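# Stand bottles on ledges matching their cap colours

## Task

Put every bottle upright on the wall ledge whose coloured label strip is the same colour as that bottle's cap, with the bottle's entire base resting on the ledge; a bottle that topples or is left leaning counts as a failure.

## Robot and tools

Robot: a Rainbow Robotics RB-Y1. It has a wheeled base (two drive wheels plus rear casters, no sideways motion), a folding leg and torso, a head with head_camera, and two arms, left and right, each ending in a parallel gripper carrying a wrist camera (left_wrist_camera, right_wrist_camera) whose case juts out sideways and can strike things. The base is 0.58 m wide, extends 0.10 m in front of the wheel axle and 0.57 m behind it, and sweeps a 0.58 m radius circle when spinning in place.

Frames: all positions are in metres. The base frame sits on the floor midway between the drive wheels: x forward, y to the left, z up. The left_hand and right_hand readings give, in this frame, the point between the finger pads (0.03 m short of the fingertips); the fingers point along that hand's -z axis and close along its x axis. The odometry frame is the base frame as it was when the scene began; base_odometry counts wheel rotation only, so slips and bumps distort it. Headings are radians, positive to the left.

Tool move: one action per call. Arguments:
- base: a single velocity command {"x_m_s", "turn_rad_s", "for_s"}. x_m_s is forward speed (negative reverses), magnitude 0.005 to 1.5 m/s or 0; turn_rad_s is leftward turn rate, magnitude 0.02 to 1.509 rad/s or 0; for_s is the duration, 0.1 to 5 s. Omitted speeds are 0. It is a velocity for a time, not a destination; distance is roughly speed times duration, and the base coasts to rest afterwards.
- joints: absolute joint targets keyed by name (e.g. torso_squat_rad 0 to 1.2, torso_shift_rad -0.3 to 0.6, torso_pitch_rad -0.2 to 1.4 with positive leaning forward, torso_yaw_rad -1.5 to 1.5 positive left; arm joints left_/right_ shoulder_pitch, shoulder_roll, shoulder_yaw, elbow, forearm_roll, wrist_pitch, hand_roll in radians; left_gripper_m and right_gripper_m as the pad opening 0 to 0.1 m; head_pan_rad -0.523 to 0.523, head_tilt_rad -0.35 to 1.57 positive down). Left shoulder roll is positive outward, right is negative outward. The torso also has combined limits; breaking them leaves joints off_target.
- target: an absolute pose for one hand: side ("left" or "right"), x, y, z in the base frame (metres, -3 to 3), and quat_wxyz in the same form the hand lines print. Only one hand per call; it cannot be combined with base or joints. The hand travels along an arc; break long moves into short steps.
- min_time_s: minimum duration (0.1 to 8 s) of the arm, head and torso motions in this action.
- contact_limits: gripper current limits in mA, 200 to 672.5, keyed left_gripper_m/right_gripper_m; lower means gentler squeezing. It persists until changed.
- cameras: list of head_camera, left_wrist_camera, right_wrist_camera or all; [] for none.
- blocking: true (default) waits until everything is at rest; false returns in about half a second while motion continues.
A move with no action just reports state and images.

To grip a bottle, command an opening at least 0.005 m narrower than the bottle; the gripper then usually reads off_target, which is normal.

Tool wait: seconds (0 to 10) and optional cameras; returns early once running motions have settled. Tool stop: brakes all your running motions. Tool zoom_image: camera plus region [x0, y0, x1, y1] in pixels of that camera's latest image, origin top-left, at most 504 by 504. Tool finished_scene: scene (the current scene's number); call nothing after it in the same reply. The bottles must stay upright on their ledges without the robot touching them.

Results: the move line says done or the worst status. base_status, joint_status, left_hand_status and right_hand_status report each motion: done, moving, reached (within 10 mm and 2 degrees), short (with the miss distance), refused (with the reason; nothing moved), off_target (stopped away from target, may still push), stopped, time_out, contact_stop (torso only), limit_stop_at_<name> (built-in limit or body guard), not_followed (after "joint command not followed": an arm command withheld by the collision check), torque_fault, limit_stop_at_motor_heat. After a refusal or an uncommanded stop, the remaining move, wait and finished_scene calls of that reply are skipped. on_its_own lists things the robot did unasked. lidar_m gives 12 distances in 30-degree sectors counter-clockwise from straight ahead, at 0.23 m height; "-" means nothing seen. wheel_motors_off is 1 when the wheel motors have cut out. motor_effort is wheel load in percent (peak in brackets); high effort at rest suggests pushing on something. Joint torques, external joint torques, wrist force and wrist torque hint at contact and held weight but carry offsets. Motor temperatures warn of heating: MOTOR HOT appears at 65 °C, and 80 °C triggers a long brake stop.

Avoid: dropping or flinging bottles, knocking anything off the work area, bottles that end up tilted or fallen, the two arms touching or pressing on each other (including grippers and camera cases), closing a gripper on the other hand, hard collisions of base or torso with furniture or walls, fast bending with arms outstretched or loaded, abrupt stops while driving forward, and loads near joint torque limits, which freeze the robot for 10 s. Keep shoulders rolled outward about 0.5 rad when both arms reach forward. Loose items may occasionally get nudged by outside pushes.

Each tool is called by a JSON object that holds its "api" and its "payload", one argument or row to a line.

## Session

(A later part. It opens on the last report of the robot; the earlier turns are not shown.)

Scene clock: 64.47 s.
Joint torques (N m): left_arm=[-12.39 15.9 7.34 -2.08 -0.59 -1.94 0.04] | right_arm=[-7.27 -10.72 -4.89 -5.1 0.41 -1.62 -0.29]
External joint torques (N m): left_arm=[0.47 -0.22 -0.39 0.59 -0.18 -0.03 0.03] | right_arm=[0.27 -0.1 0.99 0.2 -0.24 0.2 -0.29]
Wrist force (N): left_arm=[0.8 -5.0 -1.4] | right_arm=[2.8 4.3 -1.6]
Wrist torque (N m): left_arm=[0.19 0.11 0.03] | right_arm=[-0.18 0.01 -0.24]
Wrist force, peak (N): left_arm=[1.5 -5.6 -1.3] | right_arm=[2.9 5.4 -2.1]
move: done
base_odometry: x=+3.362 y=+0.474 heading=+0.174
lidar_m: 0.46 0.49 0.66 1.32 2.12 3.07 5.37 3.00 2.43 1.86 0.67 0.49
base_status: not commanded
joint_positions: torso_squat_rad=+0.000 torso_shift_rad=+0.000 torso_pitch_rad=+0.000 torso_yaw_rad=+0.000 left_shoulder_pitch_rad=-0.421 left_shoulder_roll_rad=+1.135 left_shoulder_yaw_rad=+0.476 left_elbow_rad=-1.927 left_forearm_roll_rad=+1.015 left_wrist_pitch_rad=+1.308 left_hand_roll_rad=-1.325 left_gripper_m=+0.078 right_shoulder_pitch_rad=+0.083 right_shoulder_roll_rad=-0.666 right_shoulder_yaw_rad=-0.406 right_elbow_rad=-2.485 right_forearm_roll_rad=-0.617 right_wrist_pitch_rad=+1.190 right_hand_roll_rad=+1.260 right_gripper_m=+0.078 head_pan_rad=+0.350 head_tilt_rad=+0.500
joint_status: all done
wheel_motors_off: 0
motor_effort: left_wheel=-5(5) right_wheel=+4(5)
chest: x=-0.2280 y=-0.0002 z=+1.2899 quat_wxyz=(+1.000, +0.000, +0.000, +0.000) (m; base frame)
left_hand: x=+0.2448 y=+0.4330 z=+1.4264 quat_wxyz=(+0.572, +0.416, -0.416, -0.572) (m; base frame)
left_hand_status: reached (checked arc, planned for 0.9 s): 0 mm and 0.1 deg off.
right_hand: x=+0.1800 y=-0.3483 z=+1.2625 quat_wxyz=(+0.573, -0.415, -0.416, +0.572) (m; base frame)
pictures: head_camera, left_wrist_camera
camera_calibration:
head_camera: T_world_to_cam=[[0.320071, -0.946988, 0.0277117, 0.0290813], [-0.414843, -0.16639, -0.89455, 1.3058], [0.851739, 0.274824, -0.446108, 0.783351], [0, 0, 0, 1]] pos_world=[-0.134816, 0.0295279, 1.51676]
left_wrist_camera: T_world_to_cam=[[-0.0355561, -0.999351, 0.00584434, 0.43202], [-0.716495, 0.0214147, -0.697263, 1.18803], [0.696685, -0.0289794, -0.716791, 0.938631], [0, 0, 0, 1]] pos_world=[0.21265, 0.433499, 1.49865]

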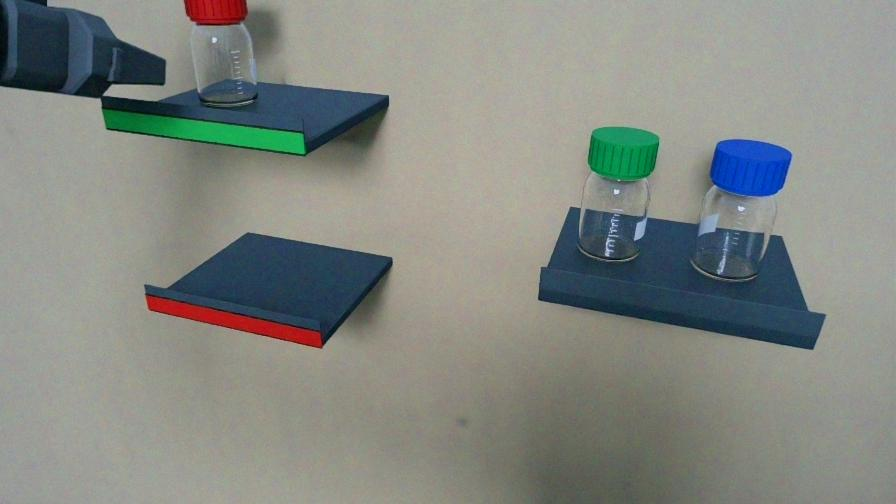

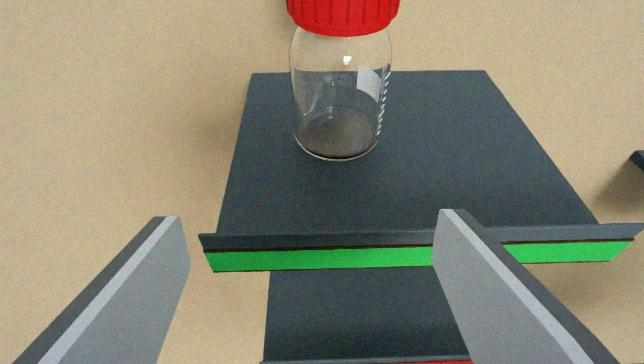

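{"api": "move", "payload": {
  "target": {"side": "left", "x": 0.305, "y": 0.418, "z": 1.42, "quat_wxyz": [0.57206, 0.41563, -0.41563, -0.57206]}
}}

{"api": "move", "payload": {
  "target": {"side": "left", "x": 0.379, "y": 0.418, "z": 1.412, "quat_wxyz": [0.57206, 0.41563, -0.41563, -0.57206]}
}}

{"api": "move", "payload": {
  "joints": {"left_gripper_m": 0.045}
}}

{"api": "move", "payload": {
  "target": {"side": "left", "x": 0.378, "y": 0.418, "z": 1.435, "quat_wxyz": [0.57206, 0.41563, -0.41563, -0.57206]}
}}

{"api": "move", "payload": {
  "target": {"side": "left", "x": 0.29, "y": 0.415, "z": 1.445, "quat_wxyz": [0.57206, 0.41563, -0.41563, -0.57206]}
}}

{"api": "move", "payload": {
  "target": {"side": "left", "x": 0.20, "y": 0.40, "z": 1.41, "quat_wxyz": [0.57206, 0.41563, -0.41563, -0.57206]}
}}

{"api": "move", "payload": {
  "target": {"side": "left", "x": 0.21, "y": 0.39, "z": 1.245, "quat_wxyz": [0.57206, 0.41563, -0.41563, -0.57206]}
}}

{"api": "move", "payload": {
  "target": {"side": "left", "x": 0.295, "y": 0.39, "z": 1.239, "quat_wxyz": [0.57206, 0.41563, -0.41563, -0.57206]},
  "cameras": ["head_camera", "left_wrist_camera"]
}}

Scene clock: 67.50 s.
Joint torques (N m): left_arm=[-16.29 15.81 8.36 -3.21 -0.49 -1.94 0.07] | right_arm=[-7.1 -11.33 -5.43 -4.82 0.53 -1.45 -0.24]
External joint torques (N m): left_arm=[-0.27 0.54 0.06 0.47 -0.11 -0.02 0.05] | right_arm=[0.44 -0.71 0.45 0.48 -0.12 0.37 -0.23]
Wrist force (N): left_arm=[0.9 -4.7 -1.2] | right_arm=[3.2 4.6 -1.0]
Wrist torque (N m): left_arm=[0.17 0.10 0.02] | right_arm=[-0.22 0.03 -0.25]
Wrist force, peak (N): left_arm=[1.7 -5.5 -1.8] | right_arm=[3.5 5.5 -1.5]
move: done
base_odometry: x=+3.362 y=+0.474 heading=+0.174
lidar_m: 0.46 0.48 0.66 1.33 2.12 3.07 5.37 3.00 2.43 1.87 0.67 0.48
base_status: not commanded
joint_positions: torso_squat_rad=+0.000 torso_shift_rad=+0.000 torso_pitch_rad=+0.000 torso_yaw_rad=+0.000 left_shoulder_pitch_rad=-0.626 left_shoulder_roll_rad=+1.105 left_shoulder_yaw_rad=+0.228 left_elbow_rad=-1.743 left_forearm_roll_rad=+0.912 left_wrist_pitch_rad=+1.210 left_hand_roll_rad=-1.325 left_gripper_m=+0.078 right_shoulder_pitch_rad=+0.083 right_shoulder_roll_rad=-0.666 right_shoulder_yaw_rad=-0.406 right_elbow_rad=-2.485 right_forearm_roll_rad=-0.617 right_wrist_pitch_rad=+1.190 right_hand_roll_rad=+1.260 right_gripper_m=+0.078 head_pan_rad=+0.350 head_tilt_rad=+0.500
joint_status: all done
wheel_motors_off: 0
motor_effort: left_wheel=-5(5) right_wheel=+4(5)
chest: x=-0.2280 y=-0.0002 z=+1.2899 quat_wxyz=(+1.000, +0.000, +0.000, +0.000) (m; base frame)
left_hand: x=+0.3049 y=+0.4180 z=+1.4203 quat_wxyz=(+0.572, +0.416, -0.416, -0.572) (m; base frame)
left_hand_status: reached (checked arc, planned for 0.6 s): 0 mm and 0.0 deg off.
right_hand: x=+0.1800 y=-0.3483 z=+1.2625 quat_wxyz=(+0.573, -0.415, -0.416, +0.572) (m; base frame)
pictures: none

Scene clock: 68.70 s.
Joint torques (N m): left_arm=[-20.34 15.64 7.15 -5.31 -0.29 -1.83 0.26] | right_arm=[-7.15 -10.9 -4.68 -4.84 0.54 -1.57 -0.2]
External joint torques (N m): left_arm=[-0.36 1.34 -0.32 0.42 -0.18 0.14 0.24] | right_arm=[0.39 -0.28 1.2 0.46 -0.11 0.25 -0.19]
Wrist force (N): left_arm=[0.9 -4.9 -1.4] | right_arm=[2.4 4.9 -0.6]
Wrist torque (N m): left_arm=[0.18 0.12 0.02] | right_arm=[-0.31 -0.02 -0.26]
Wrist force, peak (N): left_arm=[2.2 -4.9 -2.0] | right_arm=[3.2 5.3 -1.9]
move: done
base_odometry: x=+3.362 y=+0.474 heading=+0.174
lidar_m: 0.46 0.48 0.66 1.32 2.12 3.06 5.38 3.00 2.43 1.86 0.67 0.48
base_status: not commanded
joint_positions: torso_squat_rad=+0.000 torso_shift_rad=+0.000 torso_pitch_rad=+0.000 torso_yaw_rad=+0.000 left_shoulder_pitch_rad=-0.879 left_shoulder_roll_rad=+0.995 left_shoulder_yaw_rad=+0.052 left_elbow_rad=-1.385 left_forearm_roll_rad=+0.835 left_wrist_pitch_rad=+1.084 left_hand_roll_rad=-1.468 left_gripper_m=+0.078 right_shoulder_pitch_rad=+0.083 right_shoulder_roll_rad=-0.666 right_shoulder_yaw_rad=-0.406 right_elbow_rad=-2.485 right_forearm_roll_rad=-0.617 right_wrist_pitch_rad=+1.190 right_hand_roll_rad=+1.260 right_gripper_m=+0.078 head_pan_rad=+0.350 head_tilt_rad=+0.500
joint_status: all done
wheel_motors_off: 0
motor_effort: left_wheel=-5(5) right_wheel=+5(5)
chest: x=-0.2280 y=-0.0002 z=+1.2899 quat_wxyz=(+1.000, +0.000, +0.000, +0.000) (m; base frame)
left_hand: x=+0.3785 y=+0.4177 z=+1.4123 quat_wxyz=(+0.572, +0.416, -0.416, -0.572) (m; base frame)
left_hand_status: reached (checked arc, planned for 0.7 s): 1 mm and 0.1 deg off.
right_hand: x=+0.1800 y=-0.3483 z=+1.2625 quat_wxyz=(+0.573, -0.415, -0.416, +0.572) (m; base frame)
pictures: none

Scene clock: 69.57 s.
Joint torques (N m): left_arm=[-19.77 15.39 7.17 -5.05 -0.28 -1.96 0.41] | right_arm=[-7.25 -10.95 -4.75 -5.06 0.55 -1.73 -0.26]
External joint torques (N m): left_arm=[0.21 1.1 -0.29 0.69 -0.17 0.01 0.4] | right_arm=[0.28 -0.33 1.13 0.24 -0.1 0.09 -0.25]
Wrist force (N): left_arm=[1.4 -4.5 -0.9] | right_arm=[3.5 4.1 -0.8]
Wrist torque (N m): left_arm=[0.18 0.13 0.07] | right_arm=[-0.22 0.12 -0.30]
Wrist force, peak (N): left_arm=[1.1 -5.2 -1.7] | right_arm=[3.3 5.2 -1.4]
move: off_target
base_odometry: x=+3.362 y=+0.474 heading=+0.174
lidar_m: 0.46 0.49 0.66 1.33 2.11 3.07 5.37 3.00 2.42 1.86 0.68 0.48
base_status: not commanded
joint_positions: torso_squat_rad=+0.000 torso_shift_rad=+0.000 torso_pitch_rad=+0.000 torso_yaw_rad=+0.000 left_shoulder_pitch_rad=-0.879 left_shoulder_roll_rad=+0.995 left_shoulder_yaw_rad=+0.052 left_elbow_rad=-1.385 left_forearm_roll_rad=+0.835 left_wrist_pitch_rad=+1.084 left_hand_roll_rad=-1.468 left_gripper_m=+0.055 right_shoulder_pitch_rad=+0.083 right_shoulder_roll_rad=-0.666 right_shoulder_yaw_rad=-0.406 right_elbow_rad=-2.485 right_forearm_roll_rad=-0.617 right_wrist_pitch_rad=+1.190 right_hand_roll_rad=+1.260 right_gripper_m=+0.078 head_pan_rad=+0.350 head_tilt_rad=+0.500
joint_status: left_gripper_m off_target (ended at +0.055, target +0.045)
wheel_motors_off: 0
motor_effort: left_wheel=-5(5) right_wheel=+4(5)
chest: x=-0.2280 y=-0.0002 z=+1.2899 quat_wxyz=(+1.000, +0.000, +0.000, +0.000) (m; base frame)
left_hand: x=+0.3785 y=+0.4177 z=+1.4123 quat_wxyz=(+0.572, +0.416, -0.416, -0.572) (m; base frame)
right_hand: x=+0.1800 y=-0.3483 z=+1.2625 quat_wxyz=(+0.573, -0.415, -0.416, +0.572) (m; base frame)
pictures: none

Scene clock: 70.87 s.
Joint torques (N m): left_arm=[-20.99 15.26 5.87 -5.5 -0.12 -2.35 0.2] | right_arm=[-7.67 -11.03 -4.86 -4.76 0.5 -1.66 -0.39]
External joint torques (N m): left_arm=[-0.83 1.39 -1.29 0.13 -0.03 -0.38 0.18] | right_arm=[-0.13 -0.42 1.02 0.54 -0.15 0.16 -0.38]
Wrist force (N): left_arm=[0.9 -5.9 -1.7] | right_arm=[2.6 4.8 -1.8]
Wrist torque (N m): left_arm=[0.12 0.10 0.01] | right_arm=[-0.24 -0.04 -0.24]
Wrist force, peak (N): left_arm=[0.0 -8.2 -2.2] | right_arm=[2.7 5.6 -1.2]
move: done
base_odometry: x=+3.362 y=+0.474 heading=+0.174
lidar_m: 0.46 0.48 0.67 1.32 2.11 3.07 5.37 3.01 2.43 1.87 0.68 0.48
base_status: not commanded
joint_positions: torso_squat_rad=+0.000 torso_shift_rad=+0.000 torso_pitch_rad=+0.000 torso_yaw_rad=+0.000 left_shoulder_pitch_rad=-0.952 left_shoulder_roll_rad=+1.012 left_shoulder_yaw_rad=+0.041 left_elbow_rad=-1.342 left_forearm_roll_rad=+0.849 left_wrist_pitch_rad=+1.121 left_hand_roll_rad=-1.481 left_gripper_m=+0.055 right_shoulder_pitch_rad=+0.083 right_shoulder_roll_rad=-0.666 right_shoulder_yaw_rad=-0.406 right_elbow_rad=-2.485 right_forearm_roll_rad=-0.617 right_wrist_pitch_rad=+1.190 right_hand_roll_rad=+1.260 right_gripper_m=+0.078 head_pan_rad=+0.350 head_tilt_rad=+0.500
joint_status: all done
wheel_motors_off: 0
motor_effort: left_wheel=-5(6) right_wheel=+4(5)
chest: x=-0.2280 y=-0.0002 z=+1.2899 quat_wxyz=(+1.000, +0.000, +0.000, +0.000) (m; base frame)
left_hand: x=+0.3779 y=+0.4180 z=+1.4352 quat_wxyz=(+0.572, +0.416, -0.416, -0.572) (m; base frame)
left_hand_status: reached (checked arc, planned for 0.3 s): 0 mm and 0.0 deg off.
right_hand: x=+0.1800 y=-0.3483 z=+1.2625 quat_wxyz=(+0.573, -0.415, -0.416, +0.572) (m; base frame)
pictures: none

Scene clock: 71.97 s.
Joint torques (N m): left_arm=[-17.17 16.36 8.76 -3.57 -0.61 -2.51 0.11] | right_arm=[-7.38 -10.84 -5.01 -5.16 0.51 -1.66 -0.13]
External joint torques (N m): left_arm=[-1.68 1.29 0.54 -0.65 -0.16 -0.61 0.09] | right_arm=[0.15 -0.22 0.87 0.14 -0.14 0.16 -0.12]
Wrist force (N): left_arm=[0.7 -6.2 -1.5] | right_arm=[2.6 4.3 -1.7]
Wrist torque (N m): left_arm=[0.13 0.10 -0.08] | right_arm=[-0.18 -0.01 -0.27]
Wrist force, peak (N): left_arm=[1.1 -7.4 -1.7] | right_arm=[3.5 4.9 -2.0]
move: done
base_odometry: x=+3.362 y=+0.474 heading=+0.174
lidar_m: 0.46 0.48 0.66 1.32 2.12 3.06 5.37 3.00 2.43 1.87 0.67 0.48
base_status: not commanded
joint_positions: torso_squat_rad=+0.000 torso_shift_rad=+0.000 torso_pitch_rad=+0.000 torso_yaw_rad=+0.000 left_shoulder_pitch_rad=-0.662 left_shoulder_roll_rad=+1.164 left_shoulder_yaw_rad=+0.238 left_elbow_rad=-1.762 left_forearm_roll_rad=+0.960 left_wrist_pitch_rad=+1.270 left_hand_roll_rad=-1.293 left_gripper_m=+0.055 right_shoulder_pitch_rad=+0.083 right_shoulder_roll_rad=-0.666 right_shoulder_yaw_rad=-0.406 right_elbow_rad=-2.485 right_forearm_roll_rad=-0.617 right_wrist_pitch_rad=+1.190 right_hand_roll_rad=+1.260 right_gripper_m=+0.078 head_pan_rad=+0.350 head_tilt_rad=+0.500
joint_status: all done
wheel_motors_off: 0
motor_effort: left_wheel=-5(5) right_wheel=+4(5)
chest: x=-0.2280 y=-0.0002 z=+1.2899 quat_wxyz=(+1.000, +0.000, +0.000, +0.000) (m; base frame)
left_hand: x=+0.2902 y=+0.4151 z=+1.4452 quat_wxyz=(+0.573, +0.414, -0.414, -0.573) (m; base frame)
left_hand_status: reached (checked arc, planned for 0.7 s): 0 mm and 0.3 deg off.
right_hand: x=+0.1800 y=-0.3483 z=+1.2625 quat_wxyz=(+0.573, -0.415, -0.416, +0.572) (m; base frame)
pictures: none

Scene clock: 73.23 s.
Joint torques (N m): left_arm=[-12.3 15.55 7.76 -1.77 -0.84 -2.36 0.25] | right_arm=[-7.6 -11.41 -4.4 -4.84 0.47 -1.51 -0.27]
External joint torques (N m): left_arm=[-1.84 0.57 0.28 -0.53 -0.16 -0.53 0.24] | right_arm=[-0.07 -0.79 1.48 0.46 -0.18 0.31 -0.26]
Wrist force (N): left_arm=[0.9 -6.1 -1.5] | right_arm=[3.5 4.8 -1.3]
Wrist torque (N m): left_arm=[0.14 0.12 -0.10] | right_arm=[-0.23 0.06 -0.25]
Wrist force, peak (N): left_arm=[1.5 -8.2 -1.4] | right_arm=[3.5 5.2 -1.1]
move: done
base_odometry: x=+3.362 y=+0.474 heading=+0.174
lidar_m: 0.46 0.49 0.66 1.33 2.12 3.06 5.38 3.00 2.43 1.87 0.67 0.49
base_status: not commanded
joint_positions: torso_squat_rad=+0.000 torso_shift_rad=+0.000 torso_pitch_rad=+0.000 torso_yaw_rad=+0.000 left_shoulder_pitch_rad=-0.245 left_shoulder_roll_rad=+1.116 left_shoulder_yaw_rad=+0.591 left_elbow_rad=-2.199 left_forearm_roll_rad=+1.019 left_wrist_pitch_rad=+1.366 left_hand_roll_rad=-1.174 left_gripper_m=+0.055 right_shoulder_pitch_rad=+0.083 right_shoulder_roll_rad=-0.666 right_shoulder_yaw_rad=-0.406 right_elbow_rad=-2.485 right_forearm_roll_rad=-0.617 right_wrist_pitch_rad=+1.190 right_hand_roll_rad=+1.260 right_gripper_m=+0.078 head_pan_rad=+0.350 head_tilt_rad=+0.500
joint_status: all done
wheel_motors_off: 0
motor_effort: left_wheel=-5(5) right_wheel=+4(5)
chest: x=-0.2280 y=-0.0002 z=+1.2899 quat_wxyz=(+1.000, +0.000, +0.000, +0.000) (m; base frame)
left_hand: x=+0.2000 y=+0.4001 z=+1.4100 quat_wxyz=(+0.572, +0.416, -0.415, -0.572) (m; base frame)
left_hand_status: reached (checked arc, planned for 0.8 s): 0 mm and 0.0 deg off.
right_hand: x=+0.1800 y=-0.3483 z=+1.2625 quat_wxyz=(+0.573, -0.415, -0.416, +0.572) (m; base frame)
pictures: none

Scene clock: 74.30 s.
Joint torques (N m): left_arm=[-10.95 13.62 7 -7.86 -0.17 -2.27 0.45] | right_arm=[-7.39 -11.43 -5.19 -4.95 0.48 -1.56 -0.13]
External joint torques (N m): left_arm=[-2.06 1.87 0.04 -1.61 0.05 -0.33 0.44] | right_arm=[0.15 -0.81 0.69 0.35 -0.17 0.26 -0.13]
Wrist force (N): left_arm=[0.9 -6.2 -1.7] | right_arm=[2.8 4.3 -1.9]
Wrist torque (N m): left_arm=[0.15 0.11 0.04] | right_arm=[-0.20 -0.02 -0.25]
Wrist force, peak (N): left_arm=[0.1 -8.0 -1.8] | right_arm=[3.3 5.5 -1.5]
move: done
base_odometry: x=+3.362 y=+0.474 heading=+0.174
lidar_m: 0.46 0.48 0.66 1.32 2.12 3.07 5.38 3.00 2.44 1.87 0.67 0.48
base_status: not commanded
joint_positions: torso_squat_rad=+0.000 torso_shift_rad=+0.000 torso_pitch_rad=+0.000 torso_yaw_rad=+0.000 left_shoulder_pitch_rad=+0.072 left_shoulder_roll_rad=+0.698 left_shoulder_yaw_rad=+0.421 left_elbow_rad=-2.266 left_forearm_roll_rad=+0.705 left_wrist_pitch_rad=+1.032 left_hand_roll_rad=-1.390 left_gripper_m=+0.055 right_shoulder_pitch_rad=+0.083 right_shoulder_roll_rad=-0.666 right_shoulder_yaw_rad=-0.406 right_elbow_rad=-2.485 right_forearm_roll_rad=-0.617 right_wrist_pitch_rad=+1.190 right_hand_roll_rad=+1.260 right_gripper_m=+0.078 head_pan_rad=+0.350 head_tilt_rad=+0.500
joint_status: all done
wheel_motors_off: 0
motor_effort: left_wheel=-5(6) right_wheel=+4(5)
chest: x=-0.2280 y=-0.0002 z=+1.2899 quat_wxyz=(+1.000, +0.000, +0.000, +0.000) (m; base frame)
left_hand: x=+0.2098 y=+0.3901 z=+1.2447 quat_wxyz=(+0.573, +0.415, -0.415, -0.572) (m; base frame)
left_hand_status: reached (checked arc, planned for 0.7 s): 0 mm and 0.1 deg off.
right_hand: x=+0.1801 y=-0.3483 z=+1.2625 quat_wxyz=(+0.573, -0.415, -0.416, +0.572) (m; base frame)
pictures: none

Scene clock: 75.30 s.
Joint torques (N m): left_arm=[-14.6 13.4 6.79 -7.6 -0.22 -2.23 0.08] | right_arm=[-7.28 -11.28 -5.08 -5.1 0.55 -1.63 -0.07]
External joint torques (N m): left_arm=[-0.72 0.71 -0.41 -0.3 -0.07 -0.28 0.06] | right_arm=[0.26 -0.67 0.8 0.2 -0.09 0.19 -0.06]
Wrist force (N): left_arm=[1.2 -6.4 -1.7] | right_arm=[2.4 4.7 -1.4]
Wrist torque (N m): left_arm=[0.16 0.15 0.03] | right_arm=[-0.21 -0.04 -0.25]
Wrist force, peak (N): left_arm=[0.0 4.2 8.8] | right_arm=[3.9 4.8 -2.2]
move: done
base_odometry: x=+3.362 y=+0.474 heading=+0.174
lidar_m: 0.46 0.49 0.67 1.33 2.12 3.06 5.38 3.00 2.43 1.87 0.67 0.49
base_status: not commanded
joint_positions: torso_squat_rad=+0.000 torso_shift_rad=+0.000 torso_pitch_rad=+0.000 torso_yaw_rad=+0.000 left_shoulder_pitch_rad=-0.213 left_shoulder_roll_rad=+0.703 left_shoulder_yaw_rad=+0.251 left_elbow_rad=-1.937 left_forearm_roll_rad=+0.617 left_wrist_pitch_rad=+0.959 left_hand_roll_rad=-1.427 left_gripper_m=+0.055 right_shoulder_pitch_rad=+0.083 right_shoulder_roll_rad=-0.666 right_shoulder_yaw_rad=-0.406 right_elbow_rad=-2.485 right_forearm_roll_rad=-0.617 right_wrist_pitch_rad=+1.190 right_hand_roll_rad=+1.260 right_gripper_m=+0.078 head_pan_rad=+0.350 head_tilt_rad=+0.500
joint_status: all done
wheel_motors_off: 0
motor_effort: left_wheel=-5(6) right_wheel=+4(5)
chest: x=-0.2280 y=-0.0002 z=+1.2899 quat_wxyz=(+1.000, +0.000, +0.000, +0.000) (m; base frame)
left_hand: x=+0.2947 y=+0.3899 z=+1.2393 quat_wxyz=(+0.572, +0.416, -0.416, -0.572) (m; base frame)
left_hand_status: reached (checked arc, planned for 0.7 s): 0 mm and 0.0 deg off.
right_hand: x=+0.1801 y=-0.3483 z=+1.2625 quat_wxyz=(+0.573, -0.415, -0.416, +0.572) (m; base frame)
pictures: head_camera, left_wrist_camera
camera_calibration:
head_camera: T_world_to_cam=[[0.320102, -0.946976, 0.0277688, 0.0290614], [-0.414898, -0.166476, -0.894508, 1.30579], [0.851701, 0.274812, -0.446188, 0.783355], [0, 0, 0, 1]] pos_world=[-0.134716, 0.029628, 1.51676]
left_wrist_camera: T_world_to_cam=[[-0.0356216, -0.999348, 0.00594077, 0.391705], [-0.716987, 0.0214149, -0.696758, 1.09371], [0.696176, -0.0290791, -0.717282, 0.769325], [0, 0, 0, 1]] pos_world=[0.262547, 0.390399, 1.31155]

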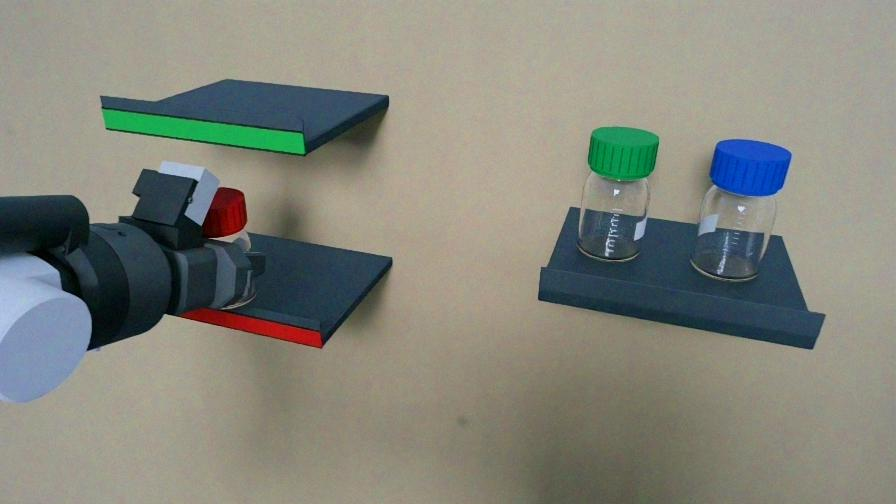

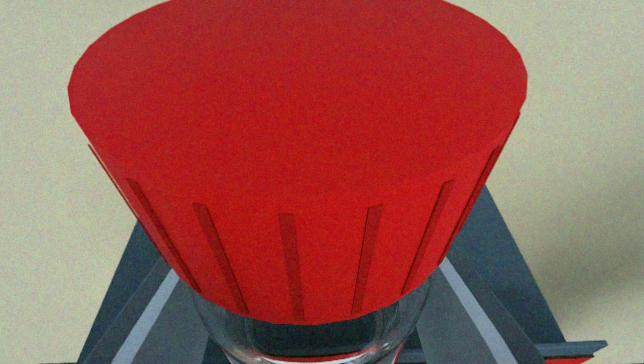

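{"api": "zoom_image", "payload": {
  "camera": "head_camera",
  "region": [120, 150, 344, 356]
}}

Scaled by 2.250 from the camera's 896x504 image, which has a finer 1280x720 frame.

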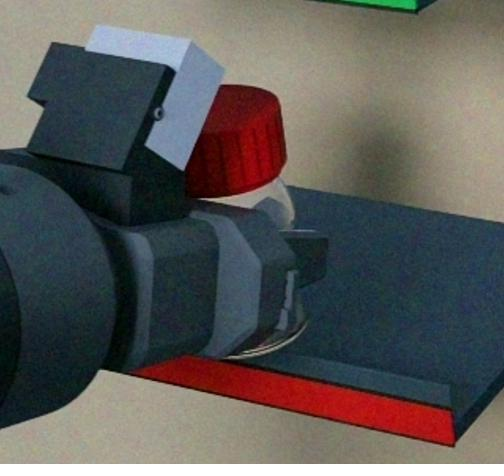

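{"api": "move", "payload": {
  "target": {"side": "left", "x": 0.335, "y": 0.39, "z": 1.2425, "quat_wxyz": [0.57206, 0.41563, -0.41563, -0.57206]}
}}

{"api": "move", "payload": {
  "target": {"side": "left", "x": 0.375, "y": 0.39, "z": 1.241, "quat_wxyz": [0.57206, 0.41563, -0.41563, -0.57206]},
  "cameras": ["left_wrist_camera"]
}}

{"api": "move", "payload": {
  "target": {"side": "left", "x": 0.375, "y": 0.39, "z": 1.222, "quat_wxyz": [0.57206, 0.41563, -0.41563, -0.57206]},
  "min_time_s": 0.6
}}

{"api": "move", "payload": {
  "target": {"side": "left", "x": 0.375, "y": 0.39, "z": 1.2165, "quat_wxyz": [0.57206, 0.41563, -0.41563, -0.57206]},
  "min_time_s": 0.5,
  "cameras": ["left_wrist_camera"]
}}

Scene clock: 79.13 s.
Joint torques (N m): left_arm=[-17.06 14.25 5.79 -7.89 -0.22 -2.42 0.15] | right_arm=[-6.98 -11.26 -5.11 -5.2 0.63 -1.56 -0.06]
External joint torques (N m): left_arm=[-0.79 1.21 -1.26 -0.16 -0.13 -0.45 0.14] | right_arm=[0.56 -0.64 0.77 0.1 -0.02 0.26 -0.05]
Wrist force (N): left_arm=[1.1 -6.5 -1.5] | right_arm=[3.0 4.3 -0.9]
Wrist torque (N m): left_arm=[0.18 0.13 0.03] | right_arm=[-0.18 0.05 -0.25]
Wrist force, peak (N): left_arm=[0.7 -7.8 -2.2] | right_arm=[3.2 5.5 -2.1]
move: done
base_odometry: x=+3.362 y=+0.474 heading=+0.174
lidar_m: 0.47 0.48 0.66 1.33 2.11 3.07 5.38 3.00 2.43 1.87 0.67 0.48
base_status: not commanded
joint_positions: torso_squat_rad=+0.000 torso_shift_rad=+0.000 torso_pitch_rad=+0.000 torso_yaw_rad=+0.000 left_shoulder_pitch_rad=-0.356 left_shoulder_roll_rad=+0.699 left_shoulder_yaw_rad=+0.193 left_elbow_rad=-1.761 left_forearm_roll_rad=+0.603 left_wrist_pitch_rad=+0.922 left_hand_roll_rad=-1.461 left_gripper_m=+0.055 right_shoulder_pitch_rad=+0.083 right_shoulder_roll_rad=-0.666 right_shoulder_yaw_rad=-0.406 right_elbow_rad=-2.485 right_forearm_roll_rad=-0.617 right_wrist_pitch_rad=+1.190 right_hand_roll_rad=+1.260 right_gripper_m=+0.078 head_pan_rad=+0.350 head_tilt_rad=+0.500
joint_status: all done
wheel_motors_off: 0
motor_effort: left_wheel=-5(6) right_wheel=+4(5)
chest: x=-0.2280 y=-0.0002 z=+1.2899 quat_wxyz=(+1.000, +0.000, +0.000, +0.000) (m; base frame)
left_hand: x=+0.3343 y=+0.3899 z=+1.2428 quat_wxyz=(+0.572, +0.416, -0.416, -0.572) (m; base frame)
left_hand_status: reached (checked arc, planned for 0.5 s): 1 mm and 0.0 deg off.
right_hand: x=+0.1801 y=-0.3483 z=+1.2625 quat_wxyz=(+0.573, -0.415, -0.416, +0.572) (m; base frame)
pictures: none

Scene clock: 80.40 s.
Joint torques (N m): left_arm=[-19.79 13.85 5.97 -8.77 -0.18 -2.33 0.21] | right_arm=[-7.16 -11.39 -4.94 -5.07 0.63 -1.69 -0.24]
External joint torques (N m): left_arm=[-1.18 0.62 -0.66 -0.47 -0.18 -0.36 0.2] | right_arm=[0.38 -0.77 0.94 0.23 -0.02 0.13 -0.23]
Wrist force (N): left_arm=[1.2 -6.2 -1.5] | right_arm=[2.8 4.3 -1.5]
Wrist torque (N m): left_arm=[0.14 0.16 0.03] | right_arm=[-0.19 0.05 -0.27]
Wrist force, peak (N): left_arm=[0.2 -7.6 -2.2] | right_arm=[2.9 5.5 -1.3]
move: done
base_odometry: x=+3.362 y=+0.474 heading=+0.174
lidar_m: 0.46 0.49 0.67 1.32 2.11 3.06 5.38 3.00 2.43 1.87 0.67 0.48
base_status: not commanded
joint_positions: torso_squat_rad=+0.000 torso_shift_rad=+0.000 torso_pitch_rad=+0.000 torso_yaw_rad=+0.000 left_shoulder_pitch_rad=-0.498 left_shoulder_roll_rad=+0.680 left_shoulder_yaw_rad=+0.144 left_elbow_rad=-1.550 left_forearm_roll_rad=+0.601 left_wrist_pitch_rad=+0.855 left_hand_roll_rad=-1.522 left_gripper_m=+0.055 right_shoulder_pitch_rad=+0.083 right_shoulder_roll_rad=-0.666 right_shoulder_yaw_rad=-0.406 right_elbow_rad=-2.485 right_forearm_roll_rad=-0.617 right_wrist_pitch_rad=+1.190 right_hand_roll_rad=+1.260 right_gripper_m=+0.078 head_pan_rad=+0.350 head_tilt_rad=+0.500
joint_status: all done
wheel_motors_off: 0
motor_effort: left_wheel=-6(6) right_wheel=+4(5)
chest: x=-0.2280 y=-0.0002 z=+1.2899 quat_wxyz=(+1.000, +0.000, +0.000, +0.000) (m; base frame)
left_hand: x=+0.3750 y=+0.3901 z=+1.2412 quat_wxyz=(+0.572, +0.416, -0.416, -0.572) (m; base frame)
left_hand_status: reached (checked arc, planned for 0.5 s): 0 mm and 0.0 deg off.
right_hand: x=+0.1801 y=-0.3483 z=+1.2625 quat_wxyz=(+0.573, -0.415, -0.416, +0.572) (m; base frame)
pictures: left_wrist_camera
camera_calibration:
left_wrist_camera: T_world_to_cam=[[-0.0356217, -0.999346, 0.00622592, 0.394377], [-0.717041, 0.0212185, -0.696708, 1.15264], [0.69612, -0.0292822, -0.717328, 0.714949], [0, 0, 0, 1]] pos_world=[0.342846, 0.390598, 1.31345]

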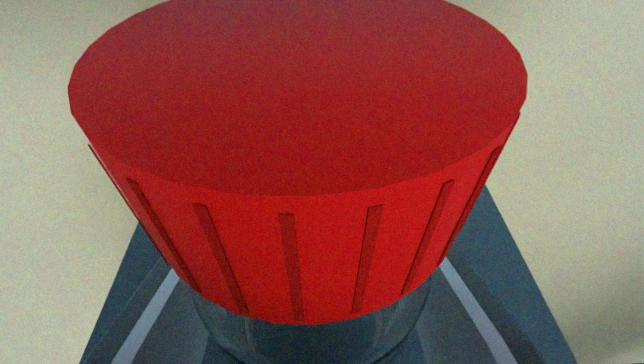

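Scene clock: 81.33 s.
Joint torques (N m): left_arm=[-19.38 13.18 5.09 -8.77 -0.32 -2.63 0.06] | right_arm=[-7.53 -11.58 -5.07 -4.89 0.56 -1.43 -0.22]
External joint torques (N m): left_arm=[-0.97 0.1 -1.48 -0.23 -0.36 -0.65 0.05] | right_arm=[0.01 -0.96 0.81 0.41 -0.08 0.39 -0.21]
Wrist force (N): left_arm=[1.3 -6.4 -1.4] | right_arm=[3.3 4.8 -1.1]
Wrist torque (N m): left_arm=[0.17 0.16 0.02] | right_arm=[-0.26 0.10 -0.28]
Wrist force, peak (N): left_arm=[0.9 -6.6 -1.8] | right_arm=[3.4 5.5 -1.2]
move: done
base_odometry: x=+3.362 y=+0.474 heading=+0.174
lidar_m: 0.46 0.49 0.67 1.33 2.11 3.06 5.37 3.01 2.43 1.87 0.67 0.49
base_status: not commanded
joint_positions: torso_squat_rad=+0.000 torso_shift_rad=+0.000 torso_pitch_rad=+0.000 torso_yaw_rad=+0.000 left_shoulder_pitch_rad=-0.468 left_shoulder_roll_rad=+0.660 left_shoulder_yaw_rad=+0.137 left_elbow_rad=-1.536 left_forearm_roll_rad=+0.594 left_wrist_pitch_rad=+0.811 left_hand_roll_rad=-1.537 left_gripper_m=+0.055 right_shoulder_pitch_rad=+0.083 right_shoulder_roll_rad=-0.666 right_shoulder_yaw_rad=-0.406 right_elbow_rad=-2.485 right_forearm_roll_rad=-0.617 right_wrist_pitch_rad=+1.190 right_hand_roll_rad=+1.260 right_gripper_m=+0.078 head_pan_rad=+0.350 head_tilt_rad=+0.500
joint_status: all done
wheel_motors_off: 0
motor_effort: left_wheel=-5(6) right_wheel=+5(5)
chest: x=-0.2280 y=-0.0002 z=+1.2899 quat_wxyz=(+1.000, +0.000, +0.000, +0.000) (m; base frame)
left_hand: x=+0.3742 y=+0.3901 z=+1.2224 quat_wxyz=(+0.573, +0.416, -0.415, -0.572) (m; base frame)
left_hand_status: reached (checked arc, planned for 0.6 s): 1 mm and 0.1 deg off.
right_hand: x=+0.1801 y=-0.3483 z=+1.2625 quat_wxyz=(+0.573, -0.415, -0.416, +0.572) (m; base frame)
pictures: none

Scene clock: 82.17 s.
Joint torques (N m): left_arm=[-14.4 10.46 1.56 -4.84 -0.07 -0.24 -0.16] | right_arm=[-7.5 -11.43 -4.1 -4.93 0.48 -1.45 -0.26]
External joint torques (N m): left_arm=[4.01 -2.59 -4.97 3.77 -0.11 1.74 -0.17] | right_arm=[0.04 -0.81 1.78 0.37 -0.17 0.37 -0.25]
Wrist force (N): left_arm=[0.0 3.0 6.2] | right_arm=[3.3 5.3 -1.7]
Wrist torque (N m): left_arm=[0.28 0.05 0.15] | right_arm=[-0.30 0.11 -0.24]
Wrist force, peak (N): left_arm=[0.2 3.5 6.9] | right_arm=[3.3 5.3 -1.7]
move: done
base_odometry: x=+3.362 y=+0.474 heading=+0.174
lidar_m: 0.46 0.48 0.66 1.32 2.11 3.07 5.38 3.00 2.43 1.87 0.67 0.49
base_status: not commanded
joint_positions: torso_squat_rad=+0.000 torso_shift_rad=+0.000 torso_pitch_rad=+0.000 torso_yaw_rad=+0.000 left_shoulder_pitch_rad=-0.464 left_shoulder_roll_rad=+0.654 left_shoulder_yaw_rad=+0.135 left_elbow_rad=-1.527 left_forearm_roll_rad=+0.595 left_wrist_pitch_rad=+0.793 left_hand_roll_rad=-1.545 left_gripper_m=+0.055 right_shoulder_pitch_rad=+0.083 right_shoulder_roll_rad=-0.666 right_shoulder_yaw_rad=-0.406 right_elbow_rad=-2.485 right_forearm_roll_rad=-0.617 right_wrist_pitch_rad=+1.190 right_hand_roll_rad=+1.260 right_gripper_m=+0.078 head_pan_rad=+0.350 head_tilt_rad=+0.500
joint_status: all done
wheel_motors_off: 0
motor_effort: left_wheel=-5(6) right_wheel=+4(5)
chest: x=-0.2282 y=-0.0002 z=+1.2899 quat_wxyz=(+1.000, +0.000, +0.000, +0.000) (m; base frame)
left_hand: x=+0.3749 y=+0.3902 z=+1.2187 quat_wxyz=(+0.571, +0.417, -0.416, -0.571) (m; base frame)
left_hand_status: reached (checked arc, planned for 0.5 s): 2 mm and 0.2 deg off.
right_hand: x=+0.1799 y=-0.3483 z=+1.2626 quat_wxyz=(+0.573, -0.415, -0.416, +0.572) (m; base frame)
pictures: left_wrist_camera
camera_calibration:
left_wrist_camera: T_world_to_cam=[[-0.0354337, -0.999357, 0.00546489, 0.395533], [-0.714619, 0.0215145, -0.699183, 1.13894], [0.698616, -0.02868, -0.714922, 0.694741], [0, 0, 0, 1]] pos_world=[0.342563, 0.390701, 1.29085]

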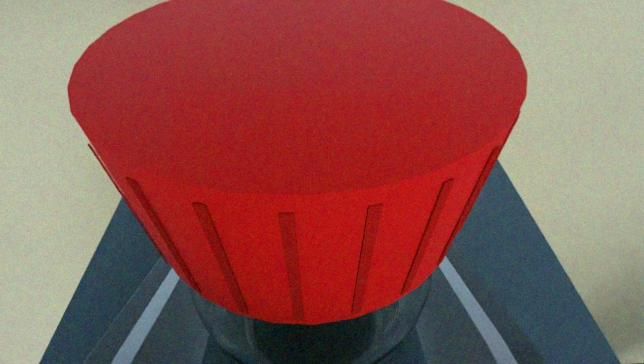

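{"api": "move", "payload": {
  "joints": {"left_gripper_m": 0.08}
}}

{"api": "move", "payload": {
  "target": {"side": "left", "x": 0.295, "y": 0.39, "z": 1.234, "quat_wxyz": [0.57206, 0.41563, -0.41563, -0.57206]}
}}

{"api": "move", "payload": {
  "joints": {"left_shoulder_pitch_rad": 0.083, "left_shoulder_roll_rad": 0.666, "left_shoulder_yaw_rad": 0.406, "left_elbow_rad": -2.485, "left_forearm_roll_rad": 0.617, "left_wrist_pitch_rad": 1.19, "left_hand_roll_rad": -1.26, "head_pan_rad": -0.3}
}}

{"api": "move", "payload": {
  "target": {"side": "right", "x": 0.245, "y": -0.37, "z": 1.249, "quat_wxyz": [0.57206, -0.41563, -0.41563, 0.57206]},
  "cameras": ["head_camera", "right_wrist_camera"]
}}

Scene clock: 84.83 s.
Joint torques (N m): left_arm=[-17.9 12.46 4.22 -7.79 0.06 -1.8 -0.06] | right_arm=[-7.71 -11.47 -5.3 -4.81 0.48 -1.76 -0.22]
External joint torques (N m): left_arm=[0.49 -0.59 -2.32 0.84 0.01 0.17 -0.07] | right_arm=[-0.17 -0.85 0.58 0.49 -0.16 0.06 -0.21]
Wrist force (N): left_arm=[1.0 -4.5 -1.5] | right_arm=[2.7 4.5 -0.6]
Wrist torque (N m): left_arm=[0.15 0.12 0.03] | right_arm=[-0.21 0.02 -0.27]
Wrist force, peak (N): left_arm=[0.3 3.3 6.7] | right_arm=[2.1 5.8 -1.9]
move: done
base_odometry: x=+3.362 y=+0.474 heading=+0.174
lidar_m: 0.46 0.49 0.66 1.32 2.12 3.06 5.37 3.00 2.44 1.86 0.67 0.48
base_status: not commanded
joint_positions: torso_squat_rad=+0.000 torso_shift_rad=+0.000 torso_pitch_rad=+0.000 torso_yaw_rad=+0.000 left_shoulder_pitch_rad=-0.463 left_shoulder_roll_rad=+0.654 left_shoulder_yaw_rad=+0.134 left_elbow_rad=-1.526 left_forearm_roll_rad=+0.595 left_wrist_pitch_rad=+0.793 left_hand_roll_rad=-1.545 left_gripper_m=+0.080 right_shoulder_pitch_rad=+0.083 right_shoulder_roll_rad=-0.666 right_shoulder_yaw_rad=-0.406 right_elbow_rad=-2.485 right_forearm_roll_rad=-0.617 right_wrist_pitch_rad=+1.190 right_hand_roll_rad=+1.260 right_gripper_m=+0.078 head_pan_rad=+0.350 head_tilt_rad=+0.500
joint_status: all done
wheel_motors_off: 0
motor_effort: left_wheel=-5(6) right_wheel=+3(5)
chest: x=-0.2281 y=-0.0002 z=+1.2899 quat_wxyz=(+1.000, +0.000, +0.000, +0.000) (m; base frame)
left_hand: x=+0.3748 y=+0.3902 z=+1.2173 quat_wxyz=(+0.572, +0.416, -0.416, -0.572) (m; base frame)
right_hand: x=+0.1800 y=-0.3483 z=+1.2626 quat_wxyz=(+0.573, -0.415, -0.416, +0.572) (m; base frame)
pictures: none

Scene clock: 85.97 s.
Joint torques (N m): left_arm=[-14.68 13.67 7.59 -8 -0.2 -2.26 0.23] | right_arm=[-6.87 -11.44 -4.51 -5.16 0.47 -1.49 -0.25]
External joint torques (N m): left_arm=[-0.84 0.92 0.18 -0.68 -0.04 -0.3 0.22] | right_arm=[0.68 -0.82 1.37 0.14 -0.17 0.33 -0.24]
Wrist force (N): left_arm=[1.0 -4.9 -1.0] | right_arm=[3.0 4.4 -1.4]
Wrist torque (N m): left_arm=[0.18 0.13 -0.07] | right_arm=[-0.20 0.03 -0.25]
Wrist force, peak (N): left_arm=[0.2 -5.9 -1.5] | right_arm=[4.1 5.1 -2.0]
move: done
base_odometry: x=+3.362 y=+0.474 heading=+0.174
lidar_m: 0.46 0.48 0.66 1.32 2.11 3.07 5.37 3.00 2.43 1.87 0.67 0.49
base_status: not commanded
joint_positions: torso_squat_rad=+0.000 torso_shift_rad=+0.000 torso_pitch_rad=+0.000 torso_yaw_rad=+0.000 left_shoulder_pitch_rad=-0.201 left_shoulder_roll_rad=+0.716 left_shoulder_yaw_rad=+0.232 left_elbow_rad=-1.929 left_forearm_roll_rad=+0.615 left_wrist_pitch_rad=+0.932 left_hand_roll_rad=-1.412 left_gripper_m=+0.080 right_shoulder_pitch_rad=+0.083 right_shoulder_roll_rad=-0.666 right_shoulder_yaw_rad=-0.406 right_elbow_rad=-2.485 right_forearm_roll_rad=-0.617 right_wrist_pitch_rad=+1.190 right_hand_roll_rad=+1.260 right_gripper_m=+0.078 head_pan_rad=+0.350 head_tilt_rad=+0.500
joint_status: all done
wheel_motors_off: 0
motor_effort: left_wheel=-5(6) right_wheel=+4(5)
chest: x=-0.2281 y=-0.0002 z=+1.2899 quat_wxyz=(+1.000, +0.000, +0.000, +0.000) (m; base frame)
left_hand: x=+0.2953 y=+0.3900 z=+1.2340 quat_wxyz=(+0.572, +0.416, -0.416, -0.572) (m; base frame)
left_hand_status: reached (checked arc, planned for 0.7 s): 0 mm and 0.0 deg off.
right_hand: x=+0.1800 y=-0.3483 z=+1.2626 quat_wxyz=(+0.573, -0.415, -0.416, +0.572) (m; base frame)
pictures: none

Scene clock: 87.13 s.
Joint torques (N m): left_arm=[-8.66 10.18 6.29 -5.59 -0.66 -2.25 0.22] | right_arm=[-7.61 -11.71 -4.32 -4.9 0.53 -1.42 -0.27]
External joint torques (N m): left_arm=[-0.8 0.14 0.24 -0.23 -0.18 -0.37 0.21] | right_arm=[-0.07 -1.09 1.56 0.4 -0.11 0.4 -0.26]
Wrist force (N): left_arm=[0.9 -4.9 -1.2] | right_arm=[2.8 4.1 -1.3]
Wrist torque (N m): left_arm=[0.18 0.12 -0.08] | right_arm=[-0.16 0.05 -0.23]
Wrist force, peak (N): left_arm=[0.2 -5.7 -1.9] | right_arm=[4.0 4.8 -1.0]
move: done
base_odometry: x=+3.362 y=+0.474 heading=+0.174
lidar_m: 0.46 0.48 0.66 1.33 2.11 3.07 5.37 3.00 2.43 1.87 0.66 0.49
base_status: not commanded
joint_positions: torso_squat_rad=+0.000 torso_shift_rad=+0.000 torso_pitch_rad=+0.000 torso_yaw_rad=+0.000 left_shoulder_pitch_rad=+0.083 left_shoulder_roll_rad=+0.666 left_shoulder_yaw_rad=+0.406 left_elbow_rad=-2.485 left_forearm_roll_rad=+0.617 left_wrist_pitch_rad=+1.190 left_hand_roll_rad=-1.260 left_gripper_m=+0.080 right_shoulder_pitch_rad=+0.083 right_shoulder_roll_rad=-0.666 right_shoulder_yaw_rad=-0.406 right_elbow_rad=-2.485 right_forearm_roll_rad=-0.617 right_wrist_pitch_rad=+1.190 right_hand_roll_rad=+1.260 right_gripper_m=+0.078 head_pan_rad=-0.300 head_tilt_rad=+0.500
joint_status: all done
wheel_motors_off: 0
motor_effort: left_wheel=-5(6) right_wheel=+4(5)
chest: x=-0.2280 y=-0.0002 z=+1.2899 quat_wxyz=(+1.000, +0.000, +0.000, +0.000) (m; base frame)
left_hand: x=+0.1800 y=+0.3479 z=+1.2630 quat_wxyz=(+0.572, +0.415, -0.415, -0.572) (m; base frame)
right_hand: x=+0.1800 y=-0.3483 z=+1.2625 quat_wxyz=(+0.573, -0.415, -0.416, +0.572) (m; base frame)
pictures: none

Scene clock: 88.27 s.
Joint torques (N m): left_arm=[-8.12 10.13 6.41 -5.68 -0.55 -1.97 0.15] | right_arm=[-10.86 -13.8 -4.94 -6.03 0.32 -1.65 0.07]
External joint torques (N m): left_arm=[-0.25 0.09 0.36 -0.33 -0.06 -0.09 0.14] | right_arm=[0.12 -1.87 1.52 0.4 -0.17 0.21 0.08]
Wrist force (N): left_arm=[0.9 -5.1 -1.1] | right_arm=[3.0 4.9 -1.8]
Wrist torque (N m): left_arm=[0.20 0.13 -0.07] | right_arm=[-0.28 0.07 -0.25]
Wrist force, peak (N): left_arm=[0.7 -5.1 -1.4] | right_arm=[3.7 5.4 -2.2]
move: done
base_odometry: x=+3.362 y=+0.474 heading=+0.174
lidar_m: 0.46 0.48 0.66 1.32 2.12 3.07 5.38 3.00 2.43 1.87 0.67 0.49
base_status: not commanded
joint_positions: torso_squat_rad=+0.000 torso_shift_rad=+0.000 torso_pitch_rad=+0.000 torso_yaw_rad=+0.000 left_shoulder_pitch_rad=+0.083 left_shoulder_roll_rad=+0.666 left_shoulder_yaw_rad=+0.406 left_elbow_rad=-2.485 left_forearm_roll_rad=+0.617 left_wrist_pitch_rad=+1.190 left_hand_roll_rad=-1.260 left_gripper_m=+0.080 right_shoulder_pitch_rad=-0.083 right_shoulder_roll_rad=-0.677 right_shoulder_yaw_rad=-0.313 right_elbow_rad=-2.193 right_forearm_roll_rad=-0.593 right_wrist_pitch_rad=+1.075 right_hand_roll_rad=+1.352 right_gripper_m=+0.078 head_pan_rad=-0.300 head_tilt_rad=+0.500
joint_status: all done
wheel_motors_off: 0
motor_effort: left_wheel=-4(5) right_wheel=+4(5)
chest: x=-0.2280 y=-0.0002 z=+1.2899 quat_wxyz=(+1.000, +0.000, +0.000, +0.000) (m; base frame)
left_hand: x=+0.1800 y=+0.3479 z=+1.2631 quat_wxyz=(+0.572, +0.415, -0.415, -0.572) (m; base frame)
right_hand: x=+0.2450 y=-0.3700 z=+1.2490 quat_wxyz=(+0.572, -0.416, -0.416, +0.572) (m; base frame)
right_hand_status: reached (checked arc, planned for 0.6 s): 0 mm and 0.0 deg off.
pictures: head_camera, right_wrist_camera
camera_calibration:
head_camera: T_world_to_cam=[[-0.318225, -0.94761, 0.0276999, -0.102396], [-0.431417, 0.118736, -0.894305, 1.30216], [0.844164, -0.296541, -0.4466, 0.782335], [0, 0, 0, 1]] pos_world=[-0.131228, -0.0196508, 1.51676]
right_wrist_camera: T_world_to_cam=[[-0.000295317, -0.998533, 0.0541379, -0.441811], [-0.740066, -0.0361914, -0.67156, 1.03374], [0.672534, -0.0402639, -0.73897, 0.815444], [0, 0, 0, 1]] pos_world=[0.216488, -0.370918, 1.32072]

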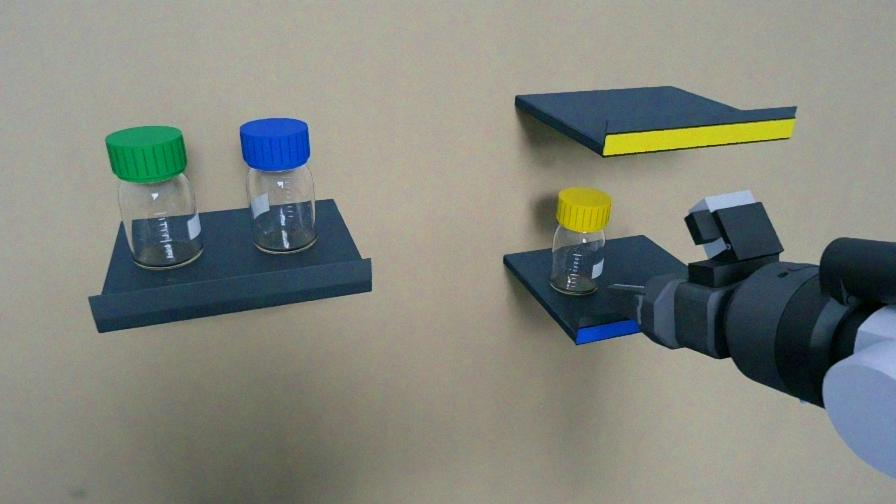

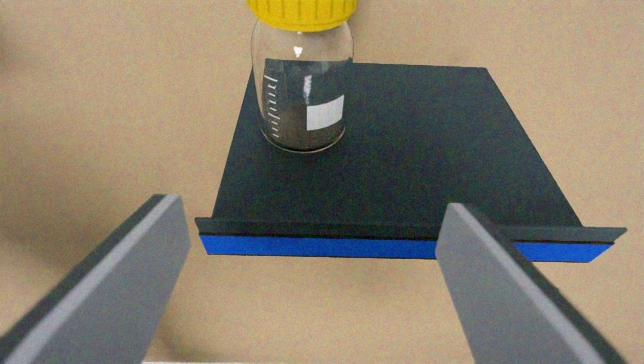

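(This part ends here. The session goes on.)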